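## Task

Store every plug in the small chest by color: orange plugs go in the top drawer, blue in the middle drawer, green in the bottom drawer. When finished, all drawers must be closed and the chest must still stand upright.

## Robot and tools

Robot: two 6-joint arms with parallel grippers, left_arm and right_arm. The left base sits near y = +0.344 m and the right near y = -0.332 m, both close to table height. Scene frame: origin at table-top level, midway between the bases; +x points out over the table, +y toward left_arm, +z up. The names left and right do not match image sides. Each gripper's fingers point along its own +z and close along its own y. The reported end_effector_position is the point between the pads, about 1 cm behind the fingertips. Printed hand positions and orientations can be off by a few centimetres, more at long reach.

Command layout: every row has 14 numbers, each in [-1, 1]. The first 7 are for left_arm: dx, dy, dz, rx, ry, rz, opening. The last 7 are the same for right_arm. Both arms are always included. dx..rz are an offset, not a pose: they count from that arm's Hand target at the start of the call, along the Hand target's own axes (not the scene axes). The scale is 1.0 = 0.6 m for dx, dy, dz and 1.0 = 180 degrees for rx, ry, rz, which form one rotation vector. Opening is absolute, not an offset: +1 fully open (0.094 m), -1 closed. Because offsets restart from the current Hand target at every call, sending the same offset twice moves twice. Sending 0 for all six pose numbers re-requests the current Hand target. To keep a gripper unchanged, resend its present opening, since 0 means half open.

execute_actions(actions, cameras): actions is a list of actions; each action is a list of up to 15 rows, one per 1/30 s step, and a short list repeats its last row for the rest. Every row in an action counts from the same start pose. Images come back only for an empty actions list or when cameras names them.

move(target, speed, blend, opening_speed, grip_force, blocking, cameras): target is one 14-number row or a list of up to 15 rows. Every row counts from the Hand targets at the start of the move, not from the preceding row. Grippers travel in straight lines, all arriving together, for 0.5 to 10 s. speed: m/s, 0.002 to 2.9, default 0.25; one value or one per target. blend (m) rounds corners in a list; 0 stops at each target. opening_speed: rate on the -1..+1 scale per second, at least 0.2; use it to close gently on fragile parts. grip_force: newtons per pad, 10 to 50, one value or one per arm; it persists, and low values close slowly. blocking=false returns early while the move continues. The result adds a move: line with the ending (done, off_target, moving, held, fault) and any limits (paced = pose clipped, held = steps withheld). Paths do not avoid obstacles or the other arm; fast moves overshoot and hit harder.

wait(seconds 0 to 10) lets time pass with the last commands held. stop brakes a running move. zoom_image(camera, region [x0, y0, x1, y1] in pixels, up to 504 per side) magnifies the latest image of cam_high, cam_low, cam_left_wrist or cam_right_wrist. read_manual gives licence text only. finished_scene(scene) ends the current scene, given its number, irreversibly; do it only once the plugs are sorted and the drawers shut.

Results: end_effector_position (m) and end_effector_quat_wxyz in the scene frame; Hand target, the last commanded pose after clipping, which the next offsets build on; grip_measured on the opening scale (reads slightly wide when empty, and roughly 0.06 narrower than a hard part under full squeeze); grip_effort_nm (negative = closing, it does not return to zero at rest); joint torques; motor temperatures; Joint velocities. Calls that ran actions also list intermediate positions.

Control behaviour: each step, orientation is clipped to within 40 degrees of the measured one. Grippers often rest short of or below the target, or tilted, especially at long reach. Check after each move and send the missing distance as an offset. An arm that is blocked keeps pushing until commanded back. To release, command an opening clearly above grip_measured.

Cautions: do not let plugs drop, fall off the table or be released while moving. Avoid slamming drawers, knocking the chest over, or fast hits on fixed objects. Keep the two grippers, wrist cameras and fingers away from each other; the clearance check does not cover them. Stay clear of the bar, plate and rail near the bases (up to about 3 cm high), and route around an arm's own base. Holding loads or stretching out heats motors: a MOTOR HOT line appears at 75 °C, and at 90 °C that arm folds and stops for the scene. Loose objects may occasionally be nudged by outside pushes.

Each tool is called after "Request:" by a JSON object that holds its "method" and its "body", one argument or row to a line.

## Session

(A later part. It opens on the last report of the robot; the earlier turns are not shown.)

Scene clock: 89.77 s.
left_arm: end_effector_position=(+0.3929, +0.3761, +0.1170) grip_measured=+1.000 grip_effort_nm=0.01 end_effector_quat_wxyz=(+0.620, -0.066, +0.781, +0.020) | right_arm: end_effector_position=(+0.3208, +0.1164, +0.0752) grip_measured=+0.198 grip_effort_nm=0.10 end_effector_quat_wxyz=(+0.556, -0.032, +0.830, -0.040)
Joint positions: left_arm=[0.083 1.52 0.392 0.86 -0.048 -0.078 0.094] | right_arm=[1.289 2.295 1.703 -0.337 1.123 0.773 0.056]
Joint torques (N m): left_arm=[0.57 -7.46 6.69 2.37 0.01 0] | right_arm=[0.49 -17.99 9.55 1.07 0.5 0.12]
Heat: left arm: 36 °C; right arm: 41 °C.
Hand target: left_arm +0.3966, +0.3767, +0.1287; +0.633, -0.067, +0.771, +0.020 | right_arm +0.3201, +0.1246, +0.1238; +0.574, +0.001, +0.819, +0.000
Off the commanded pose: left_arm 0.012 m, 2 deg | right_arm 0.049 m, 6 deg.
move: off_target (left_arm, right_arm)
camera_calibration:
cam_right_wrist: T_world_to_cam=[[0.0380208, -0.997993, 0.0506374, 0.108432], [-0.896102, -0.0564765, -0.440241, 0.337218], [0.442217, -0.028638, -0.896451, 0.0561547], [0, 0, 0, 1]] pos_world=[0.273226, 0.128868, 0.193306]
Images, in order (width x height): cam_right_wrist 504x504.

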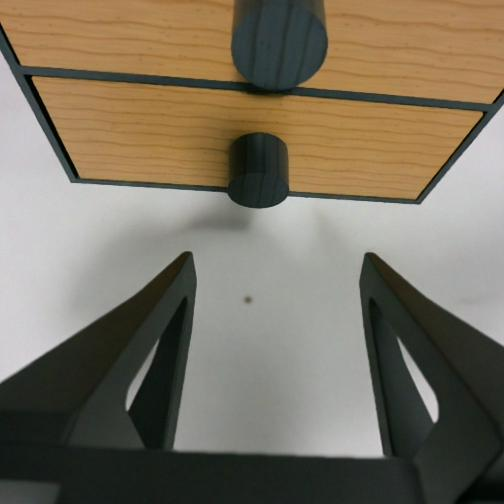

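Request:
{"method": "move", "body": {
  "target": [0,0,0,0,0,0,1,-0.08,0,-0.04,0,0,0,0.2],
  "speed": 0.1,
  "cameras": ["cam_low","cam_right_wrist"]
}}

Scene clock: 91.70 s.
left_arm: end_effector_position=(+0.3929, +0.3761, +0.1170) grip_measured=+1.000 grip_effort_nm=0.01 end_effector_quat_wxyz=(+0.620, -0.066, +0.781, +0.020) | right_arm: end_effector_position=(+0.3166, +0.1213, +0.1334) grip_measured=+0.198 grip_effort_nm=0.10 end_effector_quat_wxyz=(+0.558, -0.029, +0.829, -0.037)
Joint positions: left_arm=[0.083 1.52 0.392 0.86 -0.048 -0.078 0.094] | right_arm=[1.304 2.247 1.859 -0.557 1.134 0.802 0.056]
Joint torques (N m): left_arm=[0.64 -7.51 6.76 2.38 0.04 0.01] | right_arm=[0.5 -17.07 9.69 1.06 0.51 0.12]
Heat: left arm: 36 °C; right arm: 42 °C.
Hand target: left_arm +0.3966, +0.3767, +0.1287; +0.633, -0.067, +0.771, +0.020 | right_arm +0.3139, +0.1244, +0.1770; +0.574, +0.001, +0.819, +0.000
Off the commanded pose: left_arm 0.012 m, 2 deg | right_arm 0.044 m, 6 deg.
move: off_target (left_arm, right_arm)
camera_calibration:
cam_right_wrist: T_world_to_cam=[[0.0369097, -0.99846, 0.041406, 0.112239], [-0.894264, -0.051494, -0.444567, 0.358733], [0.446014, -0.0206191, -0.894788, 0.107924], [0, 0, 0, 1]] pos_world=[0.268524, 0.132764, 0.251403]
Images, in order (width x height): cam_low 504x504, cam_right_wrist 504x504.

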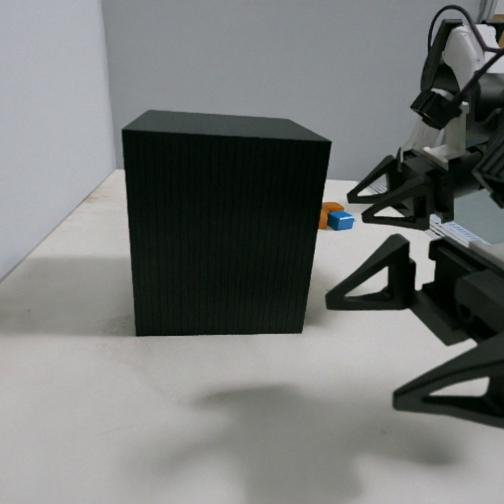

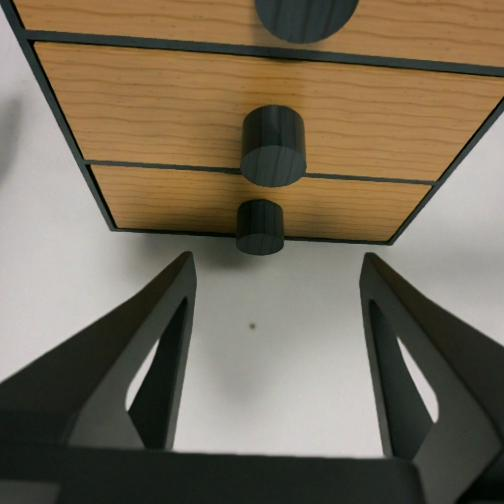

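Request:
{"method": "move", "body": {
  "target": [0,0,0,0,0,0,1,0.097,0,0.046,0,0,0,0.2],
  "speed": 0.1,
  "cameras": ["cam_right_wrist"]
}}

Scene clock: 93.73 s.
left_arm: end_effector_position=(+0.3929, +0.3761, +0.1170) grip_measured=+1.000 grip_effort_nm=0.01 end_effector_quat_wxyz=(+0.620, -0.066, +0.781, +0.020) | right_arm: end_effector_position=(+0.3194, +0.1232, +0.1100) grip_measured=+0.198 grip_effort_nm=0.10 end_effector_quat_wxyz=(+0.569, -0.005, +0.822, -0.006)
Joint positions: left_arm=[0.083 1.52 0.392 0.86 -0.048 -0.078 0.094] | right_arm=[1.299 2.247 1.73 -0.335 1.134 0.792 0.056]
Joint torques (N m): left_arm=[0.62 -7.68 6.48 2.41 -0.01 0.04] | right_arm=[-0.35 -12.11 6.48 1.35 0.39 -0.05]
Heat: left arm: 36 °C; right arm: 43 °C.
Hand target: left_arm +0.3966, +0.3767, +0.1287; +0.633, -0.067, +0.771, +0.020 | right_arm +0.3201, +0.1244, +0.1129; +0.574, +0.001, +0.819, +0.000
Off the commanded pose: left_arm 0.012 m, 2 deg | right_arm 0.003 m, 1 deg.
move: off_target (left_arm)
camera_calibration:
cam_right_wrist: T_world_to_cam=[[0.0320329, -0.998832, -0.0361813, 0.12512], [-0.881833, -0.0112039, -0.471428, 0.344843], [0.470472, 0.0470071, -0.881162, 0.0681764], [0, 0, 0, 1]] pos_world=[0.268011, 0.125633, 0.22717]
Images, in order (width x height): cam_right_wrist 504x504.

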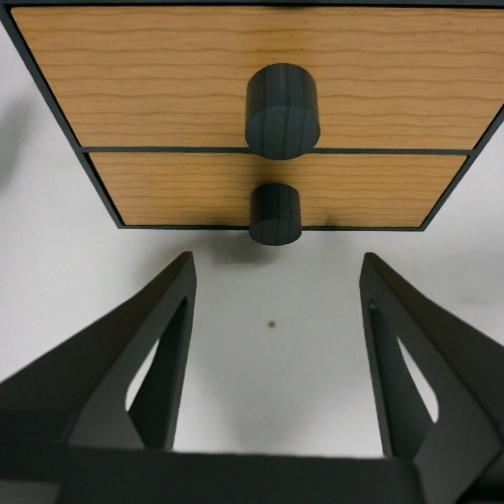

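Request:
{"method": "move", "body": {
  "target": [
    [0,0,0,0,0,0,1,-0.044,0,0.121,0,0,0,0.2],
    [0,0,0,0,0,0,1,-0.044,0,0.121,0,0,0,-0.6],
    [0,0,0,0,0,0,1,0.0215,0,-0.059,0,0,0,-0.6]
  ],
  "speed": [0.1,0.1,0.06],
  "opening_speed": 0.8,
  "cameras": ["cam_high","cam_low","cam_right_wrist"]
}}

Scene clock: 99.60 s.
left_arm: end_effector_position=(+0.3929, +0.3761, +0.1170) grip_measured=+1.000 grip_effort_nm=0.01 end_effector_quat_wxyz=(+0.620, -0.066, +0.781, +0.020) | right_arm: end_effector_position=(+0.2949, +0.1225, +0.0985) grip_measured=-0.422 grip_effort_nm=-1.02 end_effector_quat_wxyz=(+0.581, +0.003, +0.814, -0.016)
Joint positions: left_arm=[0.083 1.52 0.392 0.86 -0.048 -0.078 0.094] | right_arm=[1.353 2.272 1.72 -0.401 1.207 0.901 0.027]
Joint torques (N m): left_arm=[0.57 -7.49 6.57 2.4 0.01 0.02] | right_arm=[1.5 -15.58 6.27 0.63 0.19 0.25]
Motor temperatures (°C): left_arm=[18 26 29 37 18 20 20] | right_arm=[18 44 31 22 16 20 20]
Heat: left arm: 37 °C; right arm: 44 °C.
Hand target: left_arm +0.3966, +0.3767, +0.1287; +0.633, -0.067, +0.771, +0.020 | right_arm +0.2823, +0.1245, +0.1130; +0.574, +0.001, +0.819, +0.000
Off the commanded pose: left_arm 0.012 m, 2 deg | right_arm 0.019 m, 2 deg.
move: off_target (left_arm, right_arm); target 2's new opening was sent with right_arm's hand 0.013 m and 2 deg from that target
camera_calibration:
cam_right_wrist: T_world_to_cam=[[0.00903978, -0.99959, -0.0271661, 0.130727], [-0.867773, 0.00565746, -0.496929, 0.314228], [0.496879, 0.0280661, -0.867366, 0.0628074], [0, 0, 0, 1]] pos_world=[0.240289, 0.127133, 0.214177]
Images, in order (width x height): cam_high 504x504, cam_low 504x504, cam_right_wrist 504x504.

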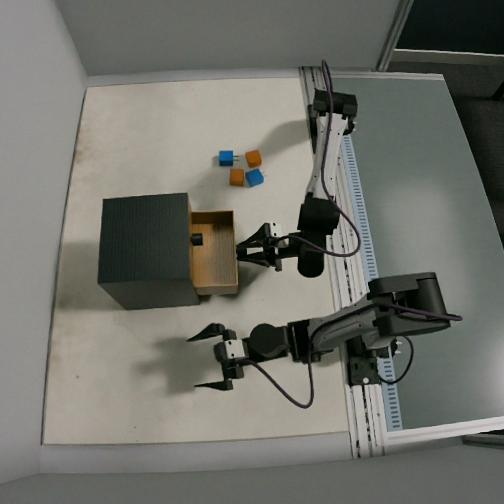

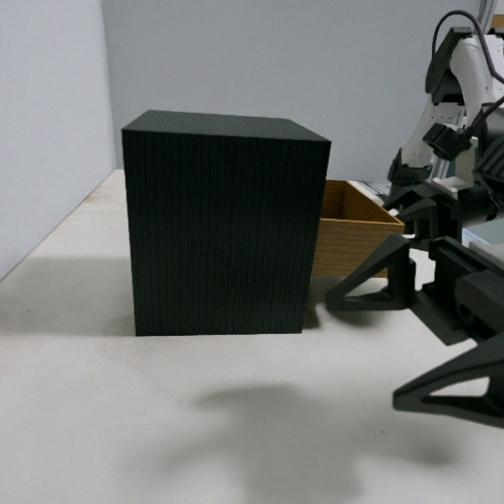

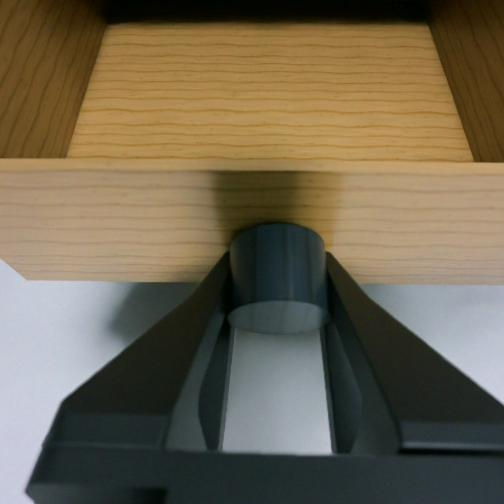

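Request:
{"method": "move", "body": {
  "target": [
    [0,0,0,0,0,0,1,0,0,0,0,0,0,0.2],
    [0,0,0,0,0,0,1,0.031,0,-0.086,0,0,0,0.2],
    [0,0,0,0,0,0,1,-0.091,-0.2075,-0.125,0,0.11,0,0.2],
    [0,0,0,0,0,0,1,-0.015,-0.549,0.05,0,0.222,0.012,0.3]
  ],
  "speed": [0.1,0.15,0.35,0.35],
  "blend": [0,0,0.04,0],
  "grip_force": 25,
  "cameras": ["cam_high","cam_right_wrist"]
}}

Scene clock: 105.53 s.
left_arm: end_effector_position=(+0.3929, +0.3761, +0.1170) grip_measured=+1.000 grip_effort_nm=0.01 end_effector_quat_wxyz=(+0.620, -0.066, +0.781, +0.020) | right_arm: end_effector_position=(+0.3107, -0.2066, +0.1009) grip_measured=+0.298 grip_effort_nm=0.10 end_effector_quat_wxyz=(+0.242, +0.015, +0.970, -0.004)
Joint positions: left_arm=[0.083 1.52 0.392 0.86 -0.048 -0.078 0.094] | right_arm=[0.571 1.352 1.011 -0.775 0.272 0.51 0.061]
Joint torques (N m): left_arm=[0.35 -7.57 6.84 2.37 -0.01 0.01] | right_arm=[-0.76 -7.35 6.6 1.22 0.03 -0.07]
Heat: left arm: 37 °C; right arm: 44 °C.
Hand target: left_arm +0.3966, +0.3767, +0.1287; +0.633, -0.067, +0.771, +0.020 | right_arm +0.3133, -0.2049, +0.1110; +0.260, +0.016, +0.965, +0.011
Off the commanded pose: left_arm 0.012 m, 2 deg | right_arm 0.010 m, 3 deg.
grip_force (N): 25, 25
move: off_target (left_arm, right_arm); target 4's new opening was sent with right_arm's hand 0.011 m and 3 deg from that target
camera_calibration:
cam_right_wrist: T_world_to_cam=[[-0.0406587, -0.997514, -0.0575553, -0.17933], [-0.973039, 0.0264413, 0.229119, 0.294606], [-0.227028, 0.0653192, -0.971695, 0.309378], [0, 0, 0, 1]] pos_world=[0.349609, -0.206882, 0.2228]
Images, in order (width x height): cam_high 504x504, cam_right_wrist 504x504.

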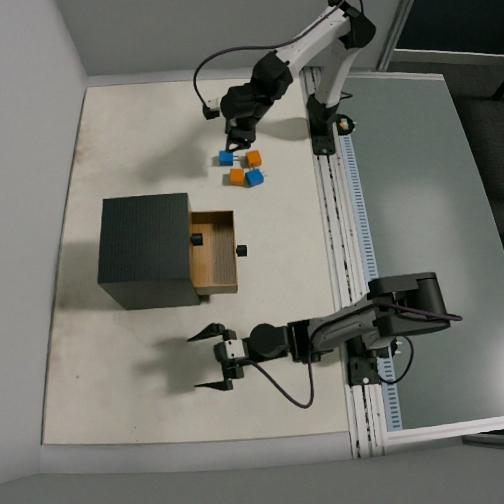

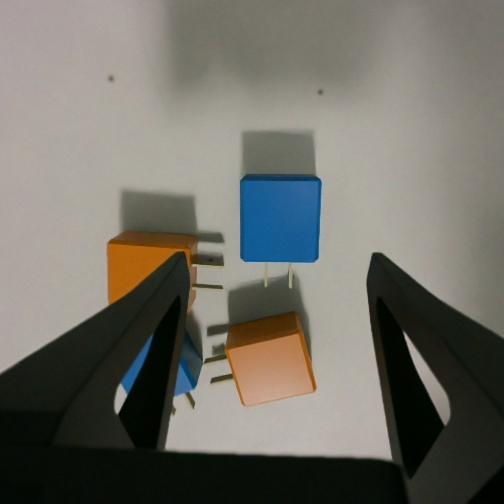

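Request:
{"method": "move", "body": {
  "target": [
    [0,0,0,0,0,0,1,-0.02,-0.003,0.0115,0,0,0,0.3],
    [0,0,0,0,0,0,1,0.062,-0.003,0.153,0,0,0,0.3],
    [0,0,0,0,0,0,1,0.062,-0.003,0.153,0,0,0,-0.4]
  ],
  "speed": 0.12,
  "opening_speed": 0.8,
  "cameras": ["cam_right_wrist"]
}}

Scene clock: 110.87 s.
left_arm: end_effector_position=(+0.3929, +0.3761, +0.1170) grip_measured=+1.000 grip_effort_nm=0.01 end_effector_quat_wxyz=(+0.620, -0.066, +0.781, +0.020) | right_arm: end_effector_position=(+0.3260, -0.2066, +0.0165) grip_measured=-0.172 grip_effort_nm=-0.51 end_effector_quat_wxyz=(+0.260, +0.019, +0.965, +0.007)
Joint positions: left_arm=[0.083 1.52 0.392 0.86 -0.048 -0.078 0.094] | right_arm=[0.536 1.486 0.752 -0.33 0.256 0.48 0.039]
Joint torques (N m): left_arm=[0.49 -7.57 6.76 2.4 0.02 0] | right_arm=[-0.39 -4.14 5.93 1.32 0.03 -0.05]
Heat: left arm: 37 °C; right arm: 42 °C.
Hand target: left_arm +0.3966, +0.3767, +0.1287; +0.633, -0.067, +0.771, +0.020 | right_arm +0.3272, -0.2042, +0.0129; +0.260, +0.016, +0.965, +0.011
Off the commanded pose: left_arm 0.012 m, 2 deg | right_arm 0.005 m, 1 deg.
grip_force (N): 25, 25
move: off_target (left_arm)
camera_calibration:
cam_right_wrist: T_world_to_cam=[[-0.041186, -0.995788, -0.0819131, -0.182617], [-0.980813, 0.0246588, 0.193386, 0.331642], [-0.190552, 0.0883063, -0.977697, 0.223785], [0, 0, 0, 1]] pos_world=[0.3604, -0.209788, 0.1397]
Images, in order (width x height): cam_right_wrist 504x504.

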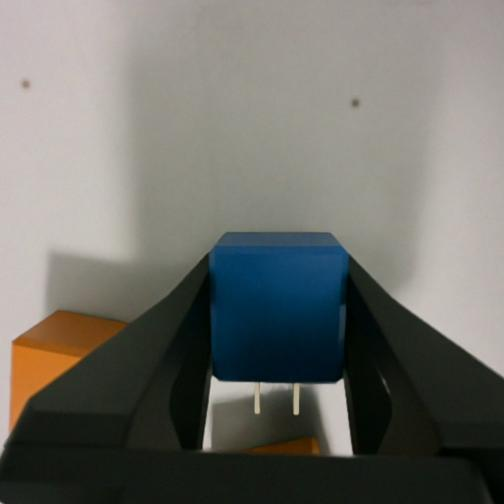

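Request:
{"method": "move", "body": {
  "target": [
    [0,0,0,0,0,0,1,-0.142,0,-0.245,0,0,0,-0.4],
    [0,0,0,0,0,0,1,-0.175,0.612,-0.325,0,-0.111,-0.012,-0.4]
  ],
  "speed": 0.3,
  "cameras": ["cam_high","cam_low","cam_right_wrist"]
}}

Scene clock: 115.63 s.
left_arm: end_effector_position=(+0.3929, +0.3761, +0.1170) grip_measured=+1.000 grip_effort_nm=0.01 end_effector_quat_wxyz=(+0.620, -0.066, +0.781, +0.020) | right_arm: end_effector_position=(+0.3282, +0.1542, +0.2348) grip_measured=-0.172 grip_effort_nm=-0.56 end_effector_quat_wxyz=(+0.463, -0.039, +0.883, +0.070)
Joint positions: left_arm=[0.083 1.52 0.392 0.86 -0.048 -0.078 0.094] | right_arm=[1.252 2.486 2.834 -1.232 0.813 0.826 0.039]
Joint torques (N m): left_arm=[0.4 -7.46 6.58 2.37 -0.07 0] | right_arm=[0.01 -11.93 8.95 1.28 0.47 -0.05]
Heat: left arm: 37 °C; right arm: 41 °C.
Hand target: left_arm +0.3966, +0.3767, +0.1287; +0.633, -0.067, +0.771, +0.020 | right_arm +0.3291, +0.1565, +0.2448; +0.424, -0.001, +0.906, +0.003
Off the commanded pose: left_arm 0.012 m, 2 deg | right_arm 0.010 m, 10 deg.
elbow stopped short (right arm): the move would have taken joint 3 (elbow) straighter than the controller allows.
grip_force (N): 25, 25
move: off_target (left_arm, right_arm)
camera_calibration:
cam_right_wrist: T_world_to_cam=[[0.150855, -0.978112, -0.143314, 0.143293], [-0.962111, -0.111961, -0.24861, 0.401423], [0.227123, 0.175388, -0.957943, 0.250694], [0, 0, 0, 1]] pos_world=[0.307659, 0.141131, 0.360485]
Images, in order (width x height): cam_high 504x504, cam_low 504x504, cam_right_wrist 504x504.

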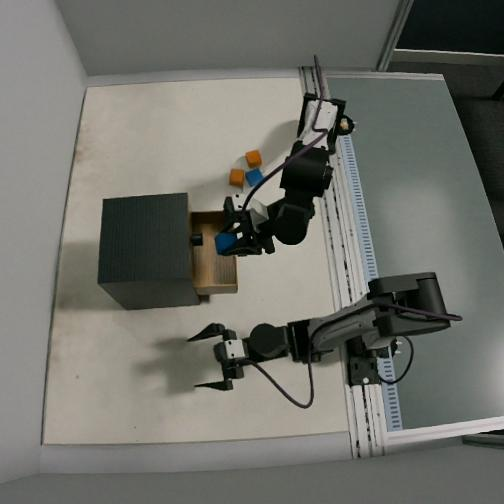

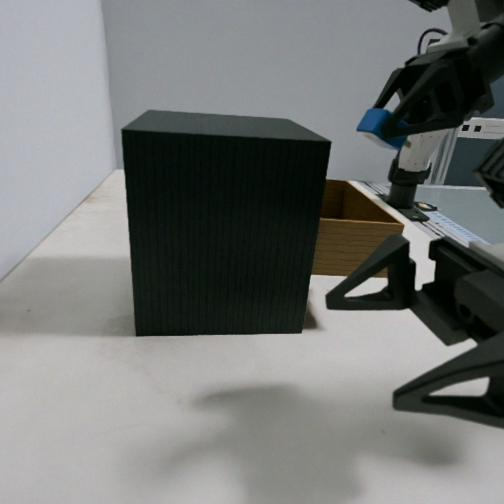

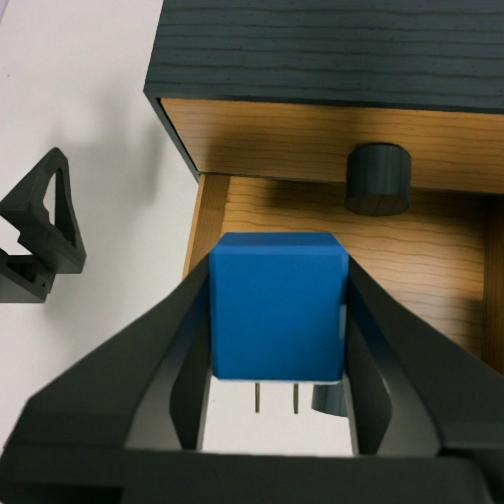

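Request:
{"method": "move", "body": {
  "target": [
    [0,0,0,0,0,0,1,0.003,0.007,0.074,0,0,0,-0.4],
    [0,0,0,0,0,0,1,0.1115,0.007,0.165,0,0,0,-0.4]
  ],
  "speed": 0.09,
  "cameras": ["cam_low","cam_right_wrist"]
}}

Scene clock: 119.17 s.
left_arm: end_effector_position=(+0.3929, +0.3761, +0.1170) grip_measured=+1.000 grip_effort_nm=0.01 end_effector_quat_wxyz=(+0.620, -0.066, +0.781, +0.020) | right_arm: end_effector_position=(+0.3632, +0.1580, +0.1378) grip_measured=-0.172 grip_effort_nm=-0.56 end_effector_quat_wxyz=(+0.437, -0.007, +0.899, +0.019)
Joint positions: left_arm=[0.083 1.52 0.392 0.86 -0.048 -0.078 0.094] | right_arm=[1.192 2.67 2.841 -1.193 0.809 0.907 0.039]
Joint torques (N m): left_arm=[0.44 -7.47 6.78 2.32 0.02 0.05] | right_arm=[-0.18 -11.55 8.69 0.97 0.25 0.07]
Heat: left arm: 37 °C; right arm: 41 °C.
Hand target: left_arm +0.3966, +0.3767, +0.1287; +0.633, -0.067, +0.771, +0.020 | right_arm +0.3622, +0.1614, +0.1301; +0.424, -0.001, +0.906, +0.003
Off the commanded pose: left_arm 0.012 m, 2 deg | right_arm 0.009 m, 3 deg.
elbow stopped short (right arm): the move would have taken joint 3 (elbow) straighter than the controller allows.
grip_force (N): 25, 25
move: off_target (left_arm, right_arm)
camera_calibration:
cam_right_wrist: T_world_to_cam=[[0.0441315, -0.99535, -0.0856173, 0.161364], [-0.982565, -0.0277516, -0.183836, 0.396547], [0.180605, 0.0922376, -0.979221, 0.182068], [0, 0, 0, 1]] pos_world=[0.34963, 0.154825, 0.265]
Images, in order (width x height): cam_low 504x504, cam_right_wrist 504x504.

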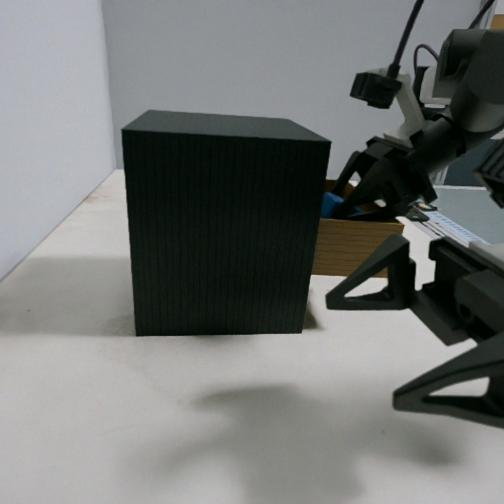

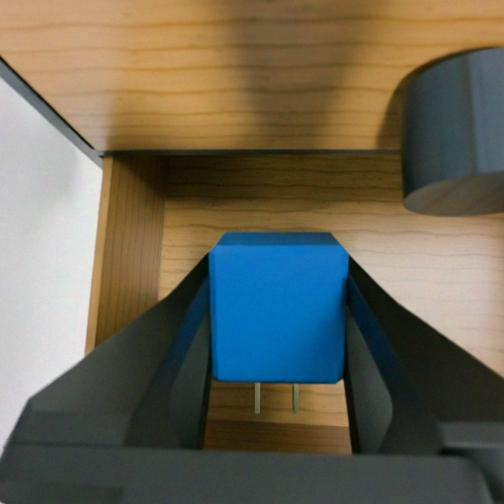

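Request:
{"method": "move", "body": {
  "target": [
    [0,0,0,0,0,0,1,0.023,0,0.019,0,0,0,-0.4],
    [0,0,0,0,0,0,1,0.023,0,0.019,0,0,0,0.03]
  ],
  "speed": 0.05,
  "opening_speed": 0.5,
  "cameras": ["cam_right_wrist"]
}}

Request:
{"method": "move", "body": {
  "target": [
    [0,0,0,0,0,0,1,0,0,-0.2,0,0,0,0.03],
    [0,0,0,0,0,0,1,0.118,-0.485,-0.162,-0.084,0.164,-0.12,0.2]
  ],
  "speed": [0.15,0.35],
  "cameras": ["cam_high","cam_right_wrist"]
}}

Scene clock: 123.53 s.
left_arm: end_effector_position=(+0.3929, +0.3761, +0.1170) grip_measured=+1.000 grip_effort_nm=0.01 end_effector_quat_wxyz=(+0.620, -0.066, +0.781, +0.020) | right_arm: end_effector_position=(+0.3650, +0.1586, +0.1365) grip_measured=+0.028 grip_effort_nm=0.11 end_effector_quat_wxyz=(+0.442, +0.002, +0.897, +0.021)
Joint positions: left_arm=[0.083 1.52 0.392 0.86 -0.048 -0.078 0.094] | right_arm=[1.192 2.676 2.841 -1.182 0.822 0.923 0.048]
Joint torques (N m): left_arm=[0.66 -7.32 6.6 2.41 0.03 0.02] | right_arm=[-0.23 -10.26 7.06 0.91 0.15 0.16]
Heat: left arm: 38 °C; right arm: 41 °C.
Hand target: left_arm +0.3966, +0.3767, +0.1287; +0.633, -0.067, +0.771, +0.020 | right_arm +0.3621, +0.1614, +0.1120; +0.423, -0.001, +0.906, +0.003
Off the commanded pose: left_arm 0.012 m, 2 deg | right_arm 0.025 m, 3 deg.
grip_force (N): 25, 25
move: off_target (left_arm, right_arm); target 2's new opening was sent with right_arm's hand 0.024 m and 3 deg from that target
camera_calibration:
cam_right_wrist: T_world_to_cam=[[0.0289096, -0.994812, -0.0975381, 0.1689], [-0.980772, -0.00938949, -0.194929, 0.396099], [0.193002, 0.101298, -0.975955, 0.173995], [0, 0, 0, 1]] pos_world=[0.350018, 0.154118, 0.263496]
Images, in order (width x height): cam_right_wrist 504x504.

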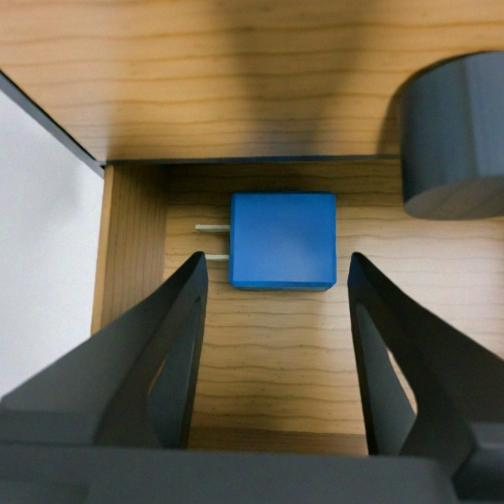

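Scene clock: 127.47 s.
left_arm: end_effector_position=(+0.3929, +0.3761, +0.1170) grip_measured=+1.000 grip_effort_nm=0.01 end_effector_quat_wxyz=(+0.620, -0.066, +0.781, +0.020) | right_arm: end_effector_position=(+0.2418, -0.1325, +0.1106) grip_measured=+0.198 grip_effort_nm=0.10 end_effector_quat_wxyz=(+0.155, -0.223, +0.962, +0.026)
Joint positions: left_arm=[0.083 1.52 0.392 0.86 -0.048 -0.078 0.094] | right_arm=[0.827 1.389 1.136 -0.997 0.144 0.316 0.056]
Joint torques (N m): left_arm=[0.53 -7.45 6.75 2.34 0.05 0] | right_arm=[-0.7 -7.23 6.39 1.02 -0.05 -0.07]
Heat: left arm: 38 °C; right arm: 42 °C.
Hand target: left_arm +0.3966, +0.3767, +0.1287; +0.633, -0.067, +0.771, +0.020 | right_arm +0.2433, -0.1301, +0.1186; +0.170, -0.224, +0.959, +0.042
Off the commanded pose: left_arm 0.012 m, 2 deg | right_arm 0.009 m, 2 deg.
elbow stopped short (right arm): the move would have taken joint 3 (elbow) straighter than the controller allows.
grip_force (N): 25, 25
move: off_target (left_arm); target 2's new opening was sent with right_arm's hand 0.009 m and 3 deg from that target
camera_calibration:
cam_right_wrist: T_world_to_cam=[[0.419254, -0.907112, -0.0370615, -0.209194], [-0.828001, -0.398795, 0.394179, 0.113793], [-0.372344, -0.134574, -0.918286, 0.301058], [0, 0, 0, 1]] pos_world=[0.294023, -0.103868, 0.223849]
Images, in order (width x height): cam_high 504x504, cam_right_wrist 504x504.

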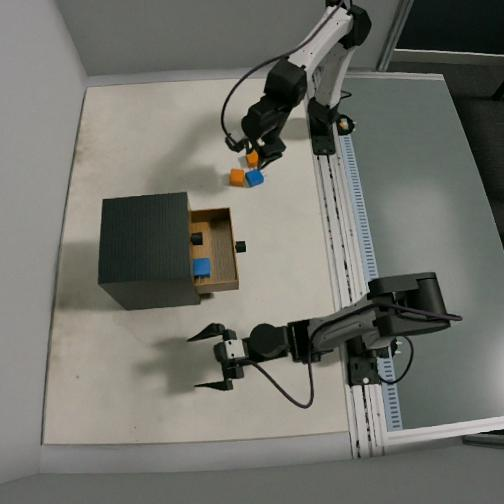

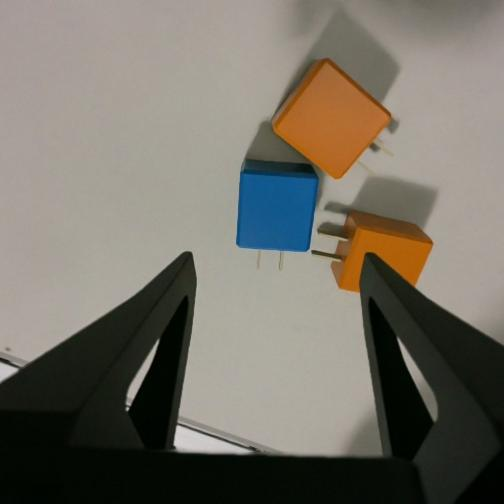

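Request:
{"method": "move", "body": {
  "target": [
    [0,0,0,0,0,0,1,0.0587,-0.002,0.1687,0,0,0,0.17]
  ],
  "speed": 0.1,
  "cameras": ["cam_right_wrist"]
}}

Scene clock: 130.33 s.
left_arm: end_effector_position=(+0.3929, +0.3761, +0.1170) grip_measured=+1.000 grip_effort_nm=0.01 end_effector_quat_wxyz=(+0.620, -0.066, +0.781, +0.020) | right_arm: end_effector_position=(+0.2444, -0.1321, +0.0153) grip_measured=+0.172 grip_effort_nm=-0.07 end_effector_quat_wxyz=(+0.172, -0.222, +0.959, +0.037)
Joint positions: left_arm=[0.083 1.52 0.392 0.86 -0.048 -0.078 0.094] | right_arm=[0.812 1.457 0.79 -0.541 0.138 0.301 0.055]
Joint torques (N m): left_arm=[0.53 -7.57 6.65 2.38 0.01 0] | right_arm=[-0.7 -3.85 5.91 1.11 -0.05 -0.06]
Heat: left arm: 38 °C; right arm: 42 °C.
Hand target: left_arm +0.3966, +0.3767, +0.1287; +0.633, -0.067, +0.771, +0.020 | right_arm +0.2453, -0.1300, +0.0115; +0.170, -0.224, +0.959, +0.042
Off the commanded pose: left_arm 0.012 m, 2 deg | right_arm 0.004 m, 1 deg.
grip_force (N): 25, 25
move: off_target (left_arm)
camera_calibration:
cam_right_wrist: T_world_to_cam=[[0.420513, -0.905829, -0.0514118, -0.213382], [-0.838557, -0.409668, 0.359158, 0.155345], [-0.346398, -0.107919, -0.93186, 0.211963], [0, 0, 0, 1]] pos_world=[0.293419, -0.106772, 0.130756]
Images, in order (width x height): cam_right_wrist 504x504.

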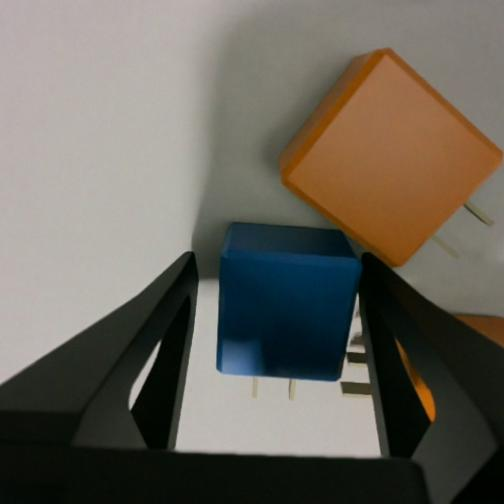

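Request:
{"method": "move", "body": {
  "target": [
    [0,0,0,0,0,0,1,0,0,0,0,0,0,0.17],
    [0,0,0,0,0,0,1,0,0,0,0,0,0,-0.45],
    [0,0,0,0,0,0,1,-0.1035,0.001,-0.282,0,0,0,-0.45],
    [0,0,0,0,0,0,1,-0.4,0.267,-0.248,0.086,-0.163,0.12,-0.45]
  ],
  "speed": [0.1,0.1,0.2,0.3],
  "opening_speed": 0.8,
  "cameras": ["cam_high","cam_low","cam_right_wrist"]
}}

Scene clock: 137.60 s.
left_arm: end_effector_position=(+0.3929, +0.3761, +0.1170) grip_measured=+1.000 grip_effort_nm=0.01 end_effector_quat_wxyz=(+0.620, -0.066, +0.781, +0.020) | right_arm: end_effector_position=(+0.3294, +0.0872, +0.2286) grip_measured=-0.166 grip_effort_nm=-0.56 end_effector_quat_wxyz=(+0.413, -0.011, +0.911, -0.004)
Joint positions: left_arm=[0.083 1.52 0.392 0.86 -0.048 -0.078 0.094] | right_arm=[1.198 2.376 2.715 -1.46 0.792 0.957 0.039]
Joint torques (N m): left_arm=[0.66 -7.54 6.76 2.38 -0.04 0.04] | right_arm=[0.08 -10.59 8.7 0.95 0.53 0.11]
Heat: left arm: 38 °C; right arm: 40 °C.
Hand target: left_arm +0.3966, +0.3767, +0.1287; +0.633, -0.067, +0.771, +0.020 | right_arm +0.3305, +0.0900, +0.2344; +0.423, +0.000, +0.906, +0.000
Off the commanded pose: left_arm 0.012 m, 2 deg | right_arm 0.007 m, 2 deg.
grip_force (N): 25, 25
move: off_target (left_arm)
camera_calibration:
cam_right_wrist: T_world_to_cam=[[0.0268305, -0.998729, -0.0426693, 0.09627], [-0.991351, -0.0210983, -0.12953, 0.368009], [0.128466, 0.0457756, -0.990657, 0.307505], [0, 0, 0, 1]] pos_world=[0.322739, 0.0898357, 0.356408]
Images, in order (width x height): cam_high 504x504, cam_low 504x504, cam_right_wrist 504x504.

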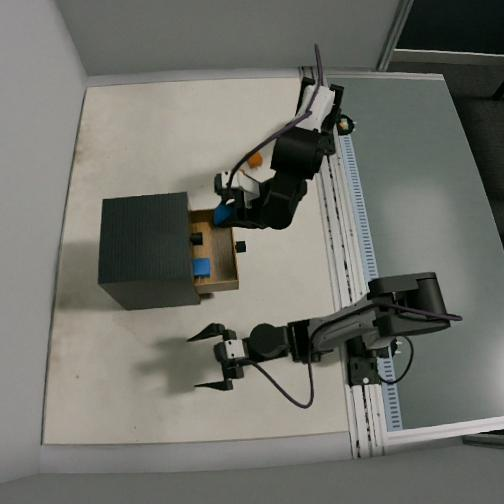

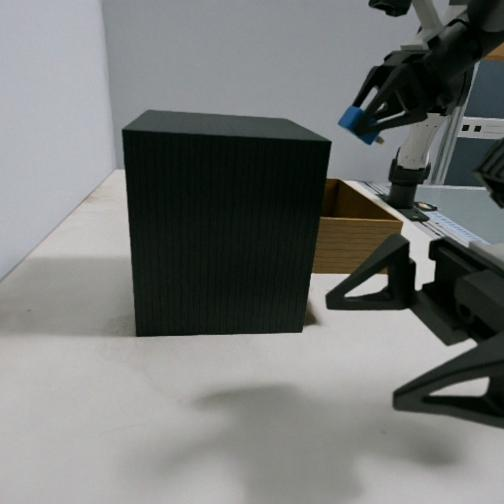

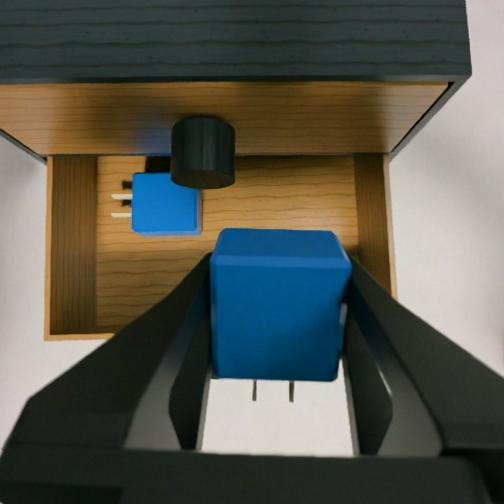

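Request:
{"method": "move", "body": {
  "target": [
    [0,0,0,0,0,0,1,-0.0065,0.002,0.06,0,0,0,-0.45],
    [0,0,0,0,0,0,1,0.1185,0.002,0.165,0,0,0,-0.45],
    [0,0,0,0,0,0,1,0.1185,0.002,0.165,0,0,0,0.03]
  ],
  "speed": 0.08,
  "opening_speed": 0.5,
  "cameras": ["cam_high","cam_right_wrist"]
}}

Scene clock: 142.53 s.
left_arm: end_effector_position=(+0.3929, +0.3761, +0.1170) grip_measured=+1.000 grip_effort_nm=0.01 end_effector_quat_wxyz=(+0.620, -0.066, +0.781, +0.020) | right_arm: end_effector_position=(+0.3718, +0.0940, +0.1360) grip_measured=+0.028 grip_effort_nm=0.11 end_effector_quat_wxyz=(+0.453, +0.015, +0.891, +0.006)
Joint positions: left_arm=[0.083 1.52 0.392 0.86 -0.048 -0.078 0.094] | right_arm=[1.135 2.236 2.015 -0.765 0.834 0.875 0.048]
Joint torques (N m): left_arm=[0.44 -7.75 6.74 2.39 -0.02 -0.01] | right_arm=[-0.09 -12.05 4.1 0.78 -0.18 0.17]
Heat: left arm: 38 °C; right arm: 41 °C.
Hand target: left_arm +0.3966, +0.3767, +0.1287; +0.633, -0.067, +0.771, +0.020 | right_arm +0.3607, +0.0911, +0.1165; +0.423, +0.000, +0.906, +0.000
Off the commanded pose: left_arm 0.012 m, 2 deg | right_arm 0.023 m, 4 deg.
grip_force (N): 25, 25
move: off_target (left_arm, right_arm); target 3's new opening was sent with right_arm's hand 0.021 m and 4 deg from that target
camera_calibration:
cam_right_wrist: T_world_to_cam=[[-0.00418574, -0.996689, -0.0811957, 0.114622], [-0.975608, 0.0218913, -0.218425, 0.400433], [0.21948, 0.0783009, -0.97247, 0.170635], [0, 0, 0, 1]] pos_world=[0.353694, 0.0921155, 0.262709]
Images, in order (width x height): cam_high 504x504, cam_right_wrist 504x504.

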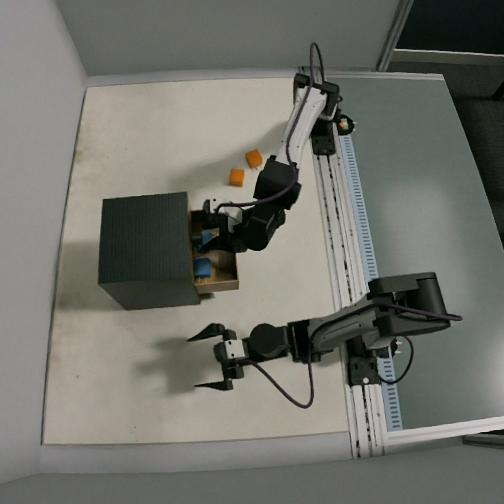

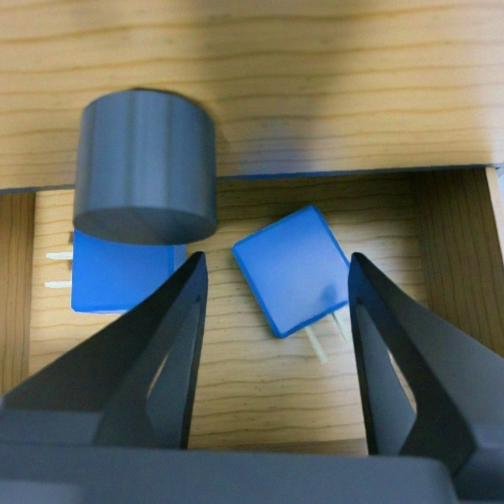

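Request:
{"method": "move", "body": {
  "target": [
    [0,0,0,0,0,0,1,0,0,-0.2,0,0,0,0.03],
    [0,0,0,0,0,0,1,0.041,0.058,-0.238,0,-0.111,0,0.03],
    [0,0,0,0,0,0,1,0.153,0.058,-0.174,0,-0.111,0,0.2]
  ],
  "speed": 0.2,
  "grip_force": 50,
  "cameras": ["cam_high","cam_right_wrist"]
}}

Scene clock: 149.73 s.
left_arm: end_effector_position=(+0.3929, +0.3761, +0.1170) grip_measured=+1.000 grip_effort_nm=0.01 end_effector_quat_wxyz=(+0.620, -0.066, +0.781, +0.020) | right_arm: end_effector_position=(+0.2243, +0.1234, +0.1098) grip_measured=+0.198 grip_effort_nm=0.10 end_effector_quat_wxyz=(+0.566, -0.002, +0.825, -0.007)
Joint positions: left_arm=[0.083 1.52 0.392 0.86 -0.048 -0.078 0.094] | right_arm=[1.498 2.279 1.839 -0.865 1.225 1.278 0.056]
Joint torques (N m): left_arm=[0.42 -7.5 6.72 2.41 0.06 -0.04] | right_arm=[0.34 -11.89 6 0.78 0.6 -0.01]
Heat: left arm: 39 °C; right arm: 42 °C.
Hand target: left_arm +0.3966, +0.3767, +0.1287; +0.633, -0.067, +0.771, +0.020 | right_arm +0.2217, +0.1259, +0.1132; +0.573, +0.000, +0.819, +0.000
Off the commanded pose: left_arm 0.012 m, 2 deg | right_arm 0.005 m, 1 deg.
move: off_target (left_arm)
camera_calibration:
cam_right_wrist: T_world_to_cam=[[0.0268799, -0.998946, -0.0372078, 0.129583], [-0.886254, -0.00659642, -0.463153, 0.260492], [0.46242, 0.0454251, -0.885497, 0.11519], [0, 0, 0, 1]] pos_world=[0.174113, 0.125932, 0.227469]
Images, in order (width x height): cam_high 504x504, cam_right_wrist 504x504.

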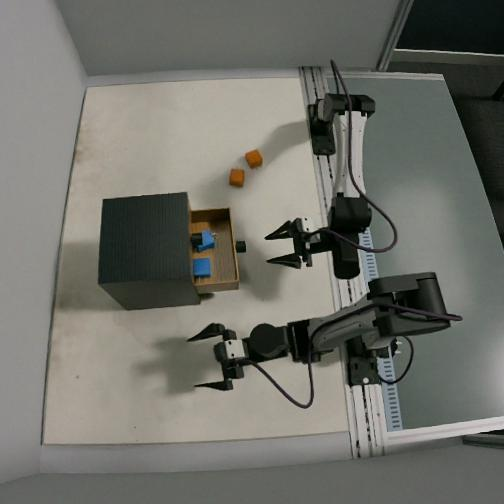

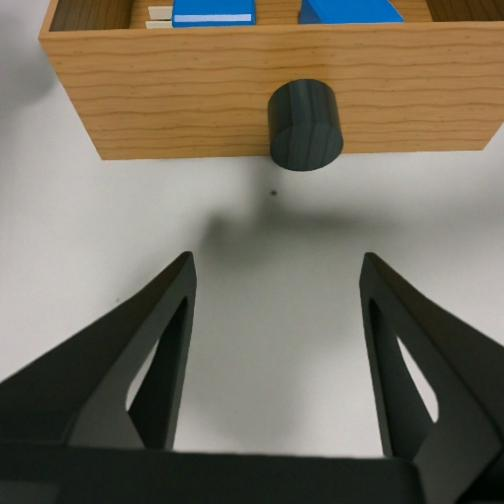

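Request:
{"method": "move", "body": {
  "target": [
    [0,0,0,0,0,0,1,0.008,-0.02,0.003,0,0,0,0.2],
    [0,0,0,0,0,0,1,-0.0335,-0.02,0.121,0,0,0,0.2]
  ],
  "speed": 0.1,
  "cameras": ["cam_right_wrist"]
}}

Scene clock: 153.10 s.
left_arm: end_effector_position=(+0.3929, +0.3761, +0.1170) grip_measured=+1.000 grip_effort_nm=0.01 end_effector_quat_wxyz=(+0.620, -0.066, +0.781, +0.020) | right_arm: end_effector_position=(+0.2979, +0.1095, +0.0745) grip_measured=+0.198 grip_effort_nm=0.10 end_effector_quat_wxyz=(+0.566, -0.020, +0.823, -0.037)
Joint positions: left_arm=[0.083 1.52 0.392 0.86 -0.048 -0.078 0.094] | right_arm=[1.335 2.267 1.641 -0.364 1.174 0.87 0.056]
Joint torques (N m): left_arm=[0.64 -7.38 6.54 2.36 -0.03 -0.03] | right_arm=[0.03 -17.57 6.13 1.2 0.3 -0.05]
Heat: left arm: 39 °C; right arm: 43 °C.
Hand target: left_arm +0.3966, +0.3767, +0.1287; +0.633, -0.067, +0.771, +0.020 | right_arm +0.2969, +0.1139, +0.1071; +0.573, -0.001, +0.819, +0.000
Off the commanded pose: left_arm 0.012 m, 2 deg | right_arm 0.033 m, 5 deg.
move: off_target (left_arm, right_arm)
camera_calibration:
cam_right_wrist: T_world_to_cam=[[0.0213322, -0.999284, 0.0312407, 0.109008], [-0.885244, -0.0334015, -0.463925, 0.311926], [0.464637, -0.0177592, -0.885323, 0.0568104], [0, 0, 0, 1]] pos_world=[0.247409, 0.120358, 0.1916]
Images, in order (width x height): cam_right_wrist 504x504.

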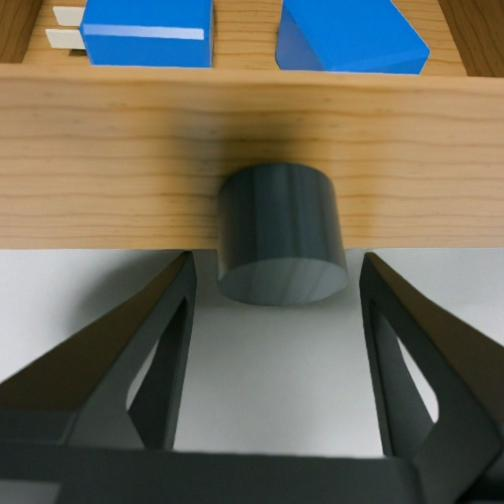

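Request:
{"method": "move", "body": {
  "target": [0,0,0,0,0,0,1,-0.07,0,-0.031,0,0,0,0.2],
  "speed": 0.08,
  "cameras": ["cam_right_wrist"]
}}

Scene clock: 155.17 s.
left_arm: end_effector_position=(+0.3929, +0.3761, +0.1170) grip_measured=+1.000 grip_effort_nm=0.01 end_effector_quat_wxyz=(+0.620, -0.066, +0.781, +0.020) | right_arm: end_effector_position=(+0.2953, +0.1075, +0.1130) grip_measured=+0.198 grip_effort_nm=0.10 end_effector_quat_wxyz=(+0.563, -0.028, +0.825, -0.040)
Joint positions: left_arm=[0.083 1.52 0.392 0.86 -0.048 -0.078 0.094] | right_arm=[1.341 2.207 1.707 -0.507 1.17 0.869 0.056]
Joint torques (N m): left_arm=[0.5 -7.51 6.52 2.41 0.01 0.04] | right_arm=[0.32 -16.7 9.58 0.97 0.37 0.1]
Heat: left arm: 39 °C; right arm: 44 °C.
Hand target: left_arm +0.3966, +0.3767, +0.1287; +0.633, -0.067, +0.771, +0.020 | right_arm +0.2937, +0.1139, +0.1531; +0.573, +0.000, +0.819, +0.000
Off the commanded pose: left_arm 0.012 m, 2 deg | right_arm 0.040 m, 6 deg.
move: off_target (left_arm, right_arm)
camera_calibration:
cam_right_wrist: T_world_to_cam=[[0.0303984, -0.998471, 0.0461715, 0.101485], [-0.88812, -0.0481751, -0.45708, 0.329086], [0.458606, -0.0271113, -0.888226, 0.0952162], [0, 0, 0, 1]] pos_world=[0.245516, 0.119765, 0.230306]
Images, in order (width x height): cam_right_wrist 504x504.

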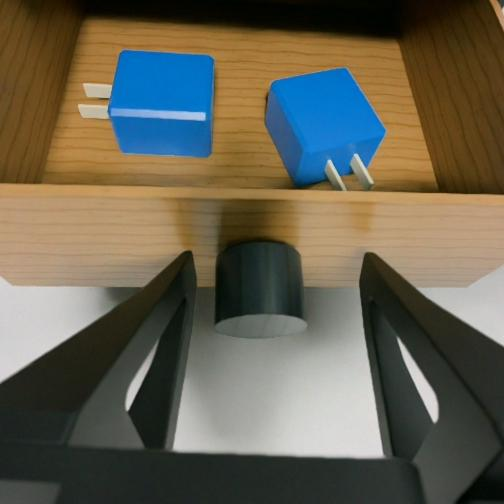

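Request:
{"method": "move", "body": {
  "target": [
    [0,0,0,0,0,0,1,0.063,0,0.023,0,0,0,0.2],
    [0,0,0,0,0,0,1,0.063,0,0.023,0,0,0,-0.6],
    [0,0,0,0,0,0,1,0.0,0.0,0.2,0,0,0,-0.6]
  ],
  "speed": 0.06,
  "opening_speed": 0.8,
  "cameras": ["cam_high","cam_low","cam_right_wrist"]
}}

Scene clock: 161.00 s.
left_arm: end_effector_position=(+0.3929, +0.3761, +0.1170) grip_measured=+1.000 grip_effort_nm=0.01 end_effector_quat_wxyz=(+0.620, -0.066, +0.781, +0.020) | right_arm: end_effector_position=(+0.3955, +0.1120, +0.1105) grip_measured=-0.415 grip_effort_nm=-1.02 end_effector_quat_wxyz=(+0.569, -0.015, +0.823, -0.007)
Joint positions: left_arm=[0.083 1.52 0.392 0.86 -0.048 -0.078 0.094] | right_arm=[1.143 2.279 1.753 -0.121 1.011 0.543 0.027]
Joint torques (N m): left_arm=[0.43 -7.45 6.56 2.41 0.01 0.03] | right_arm=[-1.66 -10.36 9.83 1.57 0.22 0.01]
Heat: left arm: 39 °C; right arm: 45 °C.
Hand target: left_arm +0.3966, +0.3767, +0.1287; +0.633, -0.067, +0.771, +0.020 | right_arm +0.4065, +0.1139, +0.1120; +0.574, +0.000, +0.819, +0.000
Off the commanded pose: left_arm 0.012 m, 2 deg | right_arm 0.011 m, 2 deg.
move: off_target (left_arm, right_arm)
camera_calibration:
cam_right_wrist: T_world_to_cam=[[0.0470435, -0.998634, -0.0227479, 0.104061], [-0.882561, -0.0308881, -0.469181, 0.414399], [0.467838, 0.0421484, -0.882809, 0.0350936], [0, 0, 0, 1]] pos_world=[0.344419, 0.115239, 0.227776]
Images, in order (width x height): cam_high 504x504, cam_low 504x504, cam_right_wrist 504x504.

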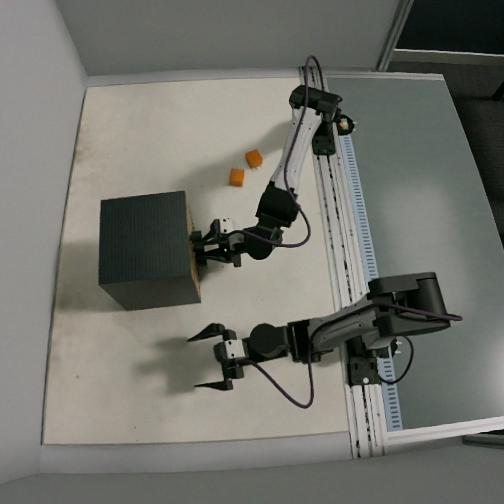

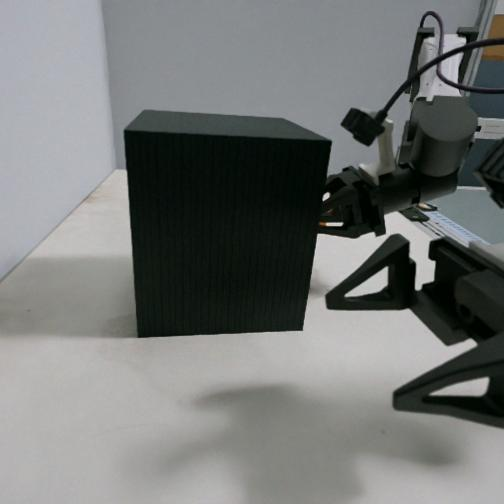

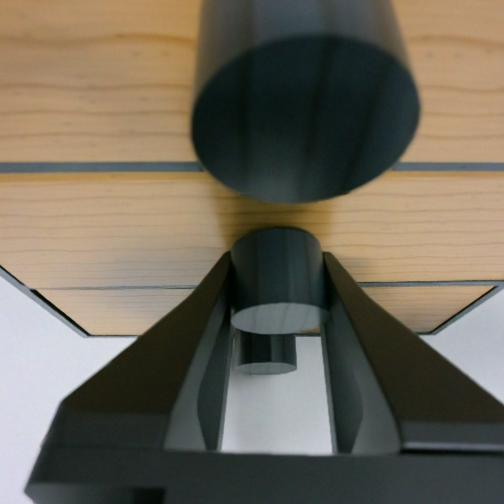

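Request:
{"method": "move", "body": {
  "target": [
    [0,0,0,0,0,0,1,-0.006,0,0.017,0,0,0,-0.6],
    [0,0,0,0,0,0,1,0,0,0.005,0,0,0,-0.6],
    [0,0,0,0,0,0,1,0,0,0.005,0,0,0,0.2],
    [0,0,0,0,0,0,1,0.04,0,-0.11,0,0,0,0.2],
    [0,0,0,0,0,0,1,-0.15,0,-0.2,0,0,0,0.2]
  ],
  "speed": 0.1,
  "cameras": ["cam_high","cam_right_wrist"]
}}

Scene clock: 166.83 s.
left_arm: end_effector_position=(+0.3929, +0.3761, +0.1170) grip_measured=+1.000 grip_effort_nm=0.01 end_effector_quat_wxyz=(+0.620, -0.066, +0.781, +0.020) | right_arm: end_effector_position=(+0.3288, +0.1151, +0.1976) grip_measured=+0.198 grip_effort_nm=0.10 end_effector_quat_wxyz=(+0.557, -0.028, +0.829, -0.034)
Joint positions: left_arm=[0.083 1.52 0.392 0.86 -0.048 -0.078 0.094] | right_arm=[1.28 2.207 2.043 -0.736 1.117 0.758 0.056]
Joint torques (N m): left_arm=[0.4 -7.72 6.71 2.35 -0.04 0] | right_arm=[0.55 -16.21 9.85 1.12 0.5 0.11]
Heat: left arm: 39 °C; right arm: 46 °C.
Hand target: left_arm +0.3966, +0.3767, +0.1287; +0.633, -0.067, +0.771, +0.020 | right_arm +0.3246, +0.1140, +0.2377; +0.574, +0.000, +0.819, +0.000
Off the commanded pose: left_arm 0.012 m, 2 deg | right_arm 0.040 m, 5 deg.
move: off_target (left_arm, right_arm)
camera_calibration:
cam_right_wrist: T_world_to_cam=[[0.0380119, -0.998649, 0.0354311, 0.103731], [-0.894571, -0.0498081, -0.444143, 0.397652], [0.445307, -0.0148129, -0.895255, 0.159576], [0, 0, 0, 1]] pos_world=[0.280725, 0.125761, 0.3158]
Images, in order (width x height): cam_high 504x504, cam_right_wrist 504x504.

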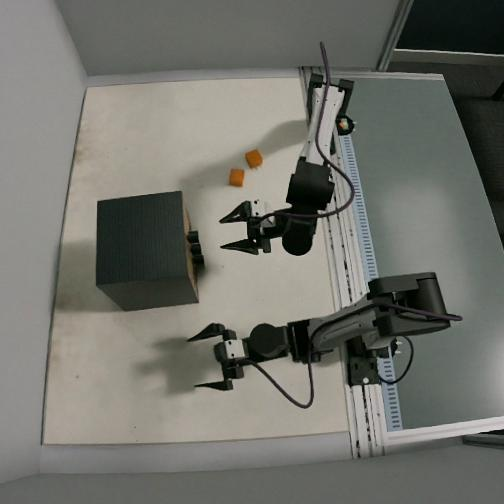

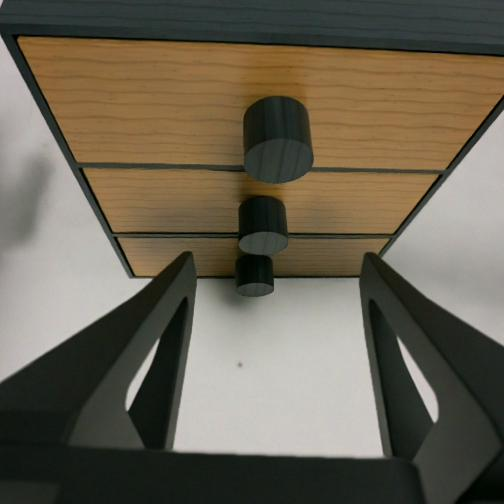

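Request:
{"method": "move", "body": {
  "target": [
    [0,0,0,0,0,0,1,0.0755,0.002,0.036,0,0,0,0.2],
    [0,0,0,0,0,0,1,0.04,0.002,0.134,0,0,0,0.2]
  ],
  "speed": 0.1,
  "cameras": ["cam_right_wrist"]
}}

Scene clock: 170.40 s.
left_arm: end_effector_position=(+0.3929, +0.3761, +0.1170) grip_measured=+1.000 grip_effort_nm=0.01 end_effector_quat_wxyz=(+0.620, -0.066, +0.781, +0.020) | right_arm: end_effector_position=(+0.3900, +0.1048, +0.1805) grip_measured=+0.198 grip_effort_nm=0.10 end_effector_quat_wxyz=(+0.568, -0.006, +0.823, -0.019)
Joint positions: left_arm=[0.083 1.52 0.392 0.86 -0.048 -0.078 0.094] | right_arm=[1.155 2.213 1.935 -0.414 1.044 0.586 0.056]
Joint torques (N m): left_arm=[0.53 -7.68 6.71 2.4 0.05 -0.02] | right_arm=[-0.03 -10.74 10.24 1.54 0.18 -0.05]
Heat: left arm: 39 °C; right arm: 47 °C.
Hand target: left_arm +0.3966, +0.3767, +0.1287; +0.633, -0.067, +0.771, +0.020 | right_arm +0.3919, +0.1152, +0.1876; +0.573, +0.000, +0.819, +0.000
Off the commanded pose: left_arm 0.012 m, 2 deg | right_arm 0.013 m, 2 deg.
move: off_target (left_arm, right_arm)
camera_calibration:
cam_right_wrist: T_world_to_cam=[[0.0200322, -0.999707, -0.0136178, 0.10777], [-0.883467, -0.0113231, -0.468356, 0.440309], [0.468064, 0.0214131, -0.883435, 0.101979], [0, 0, 0, 1]] pos_world=[0.339107, 0.11054, 0.297781]
Images, in order (width x height): cam_right_wrist 504x504.

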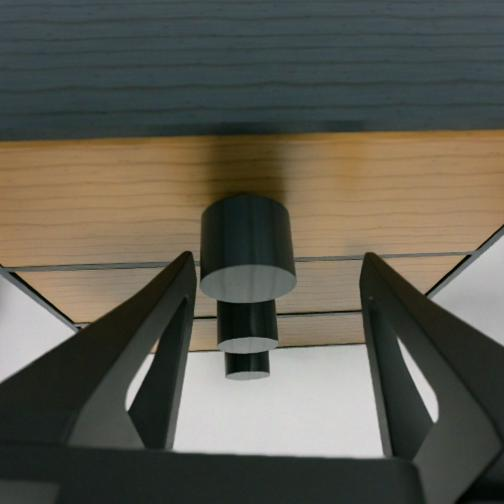

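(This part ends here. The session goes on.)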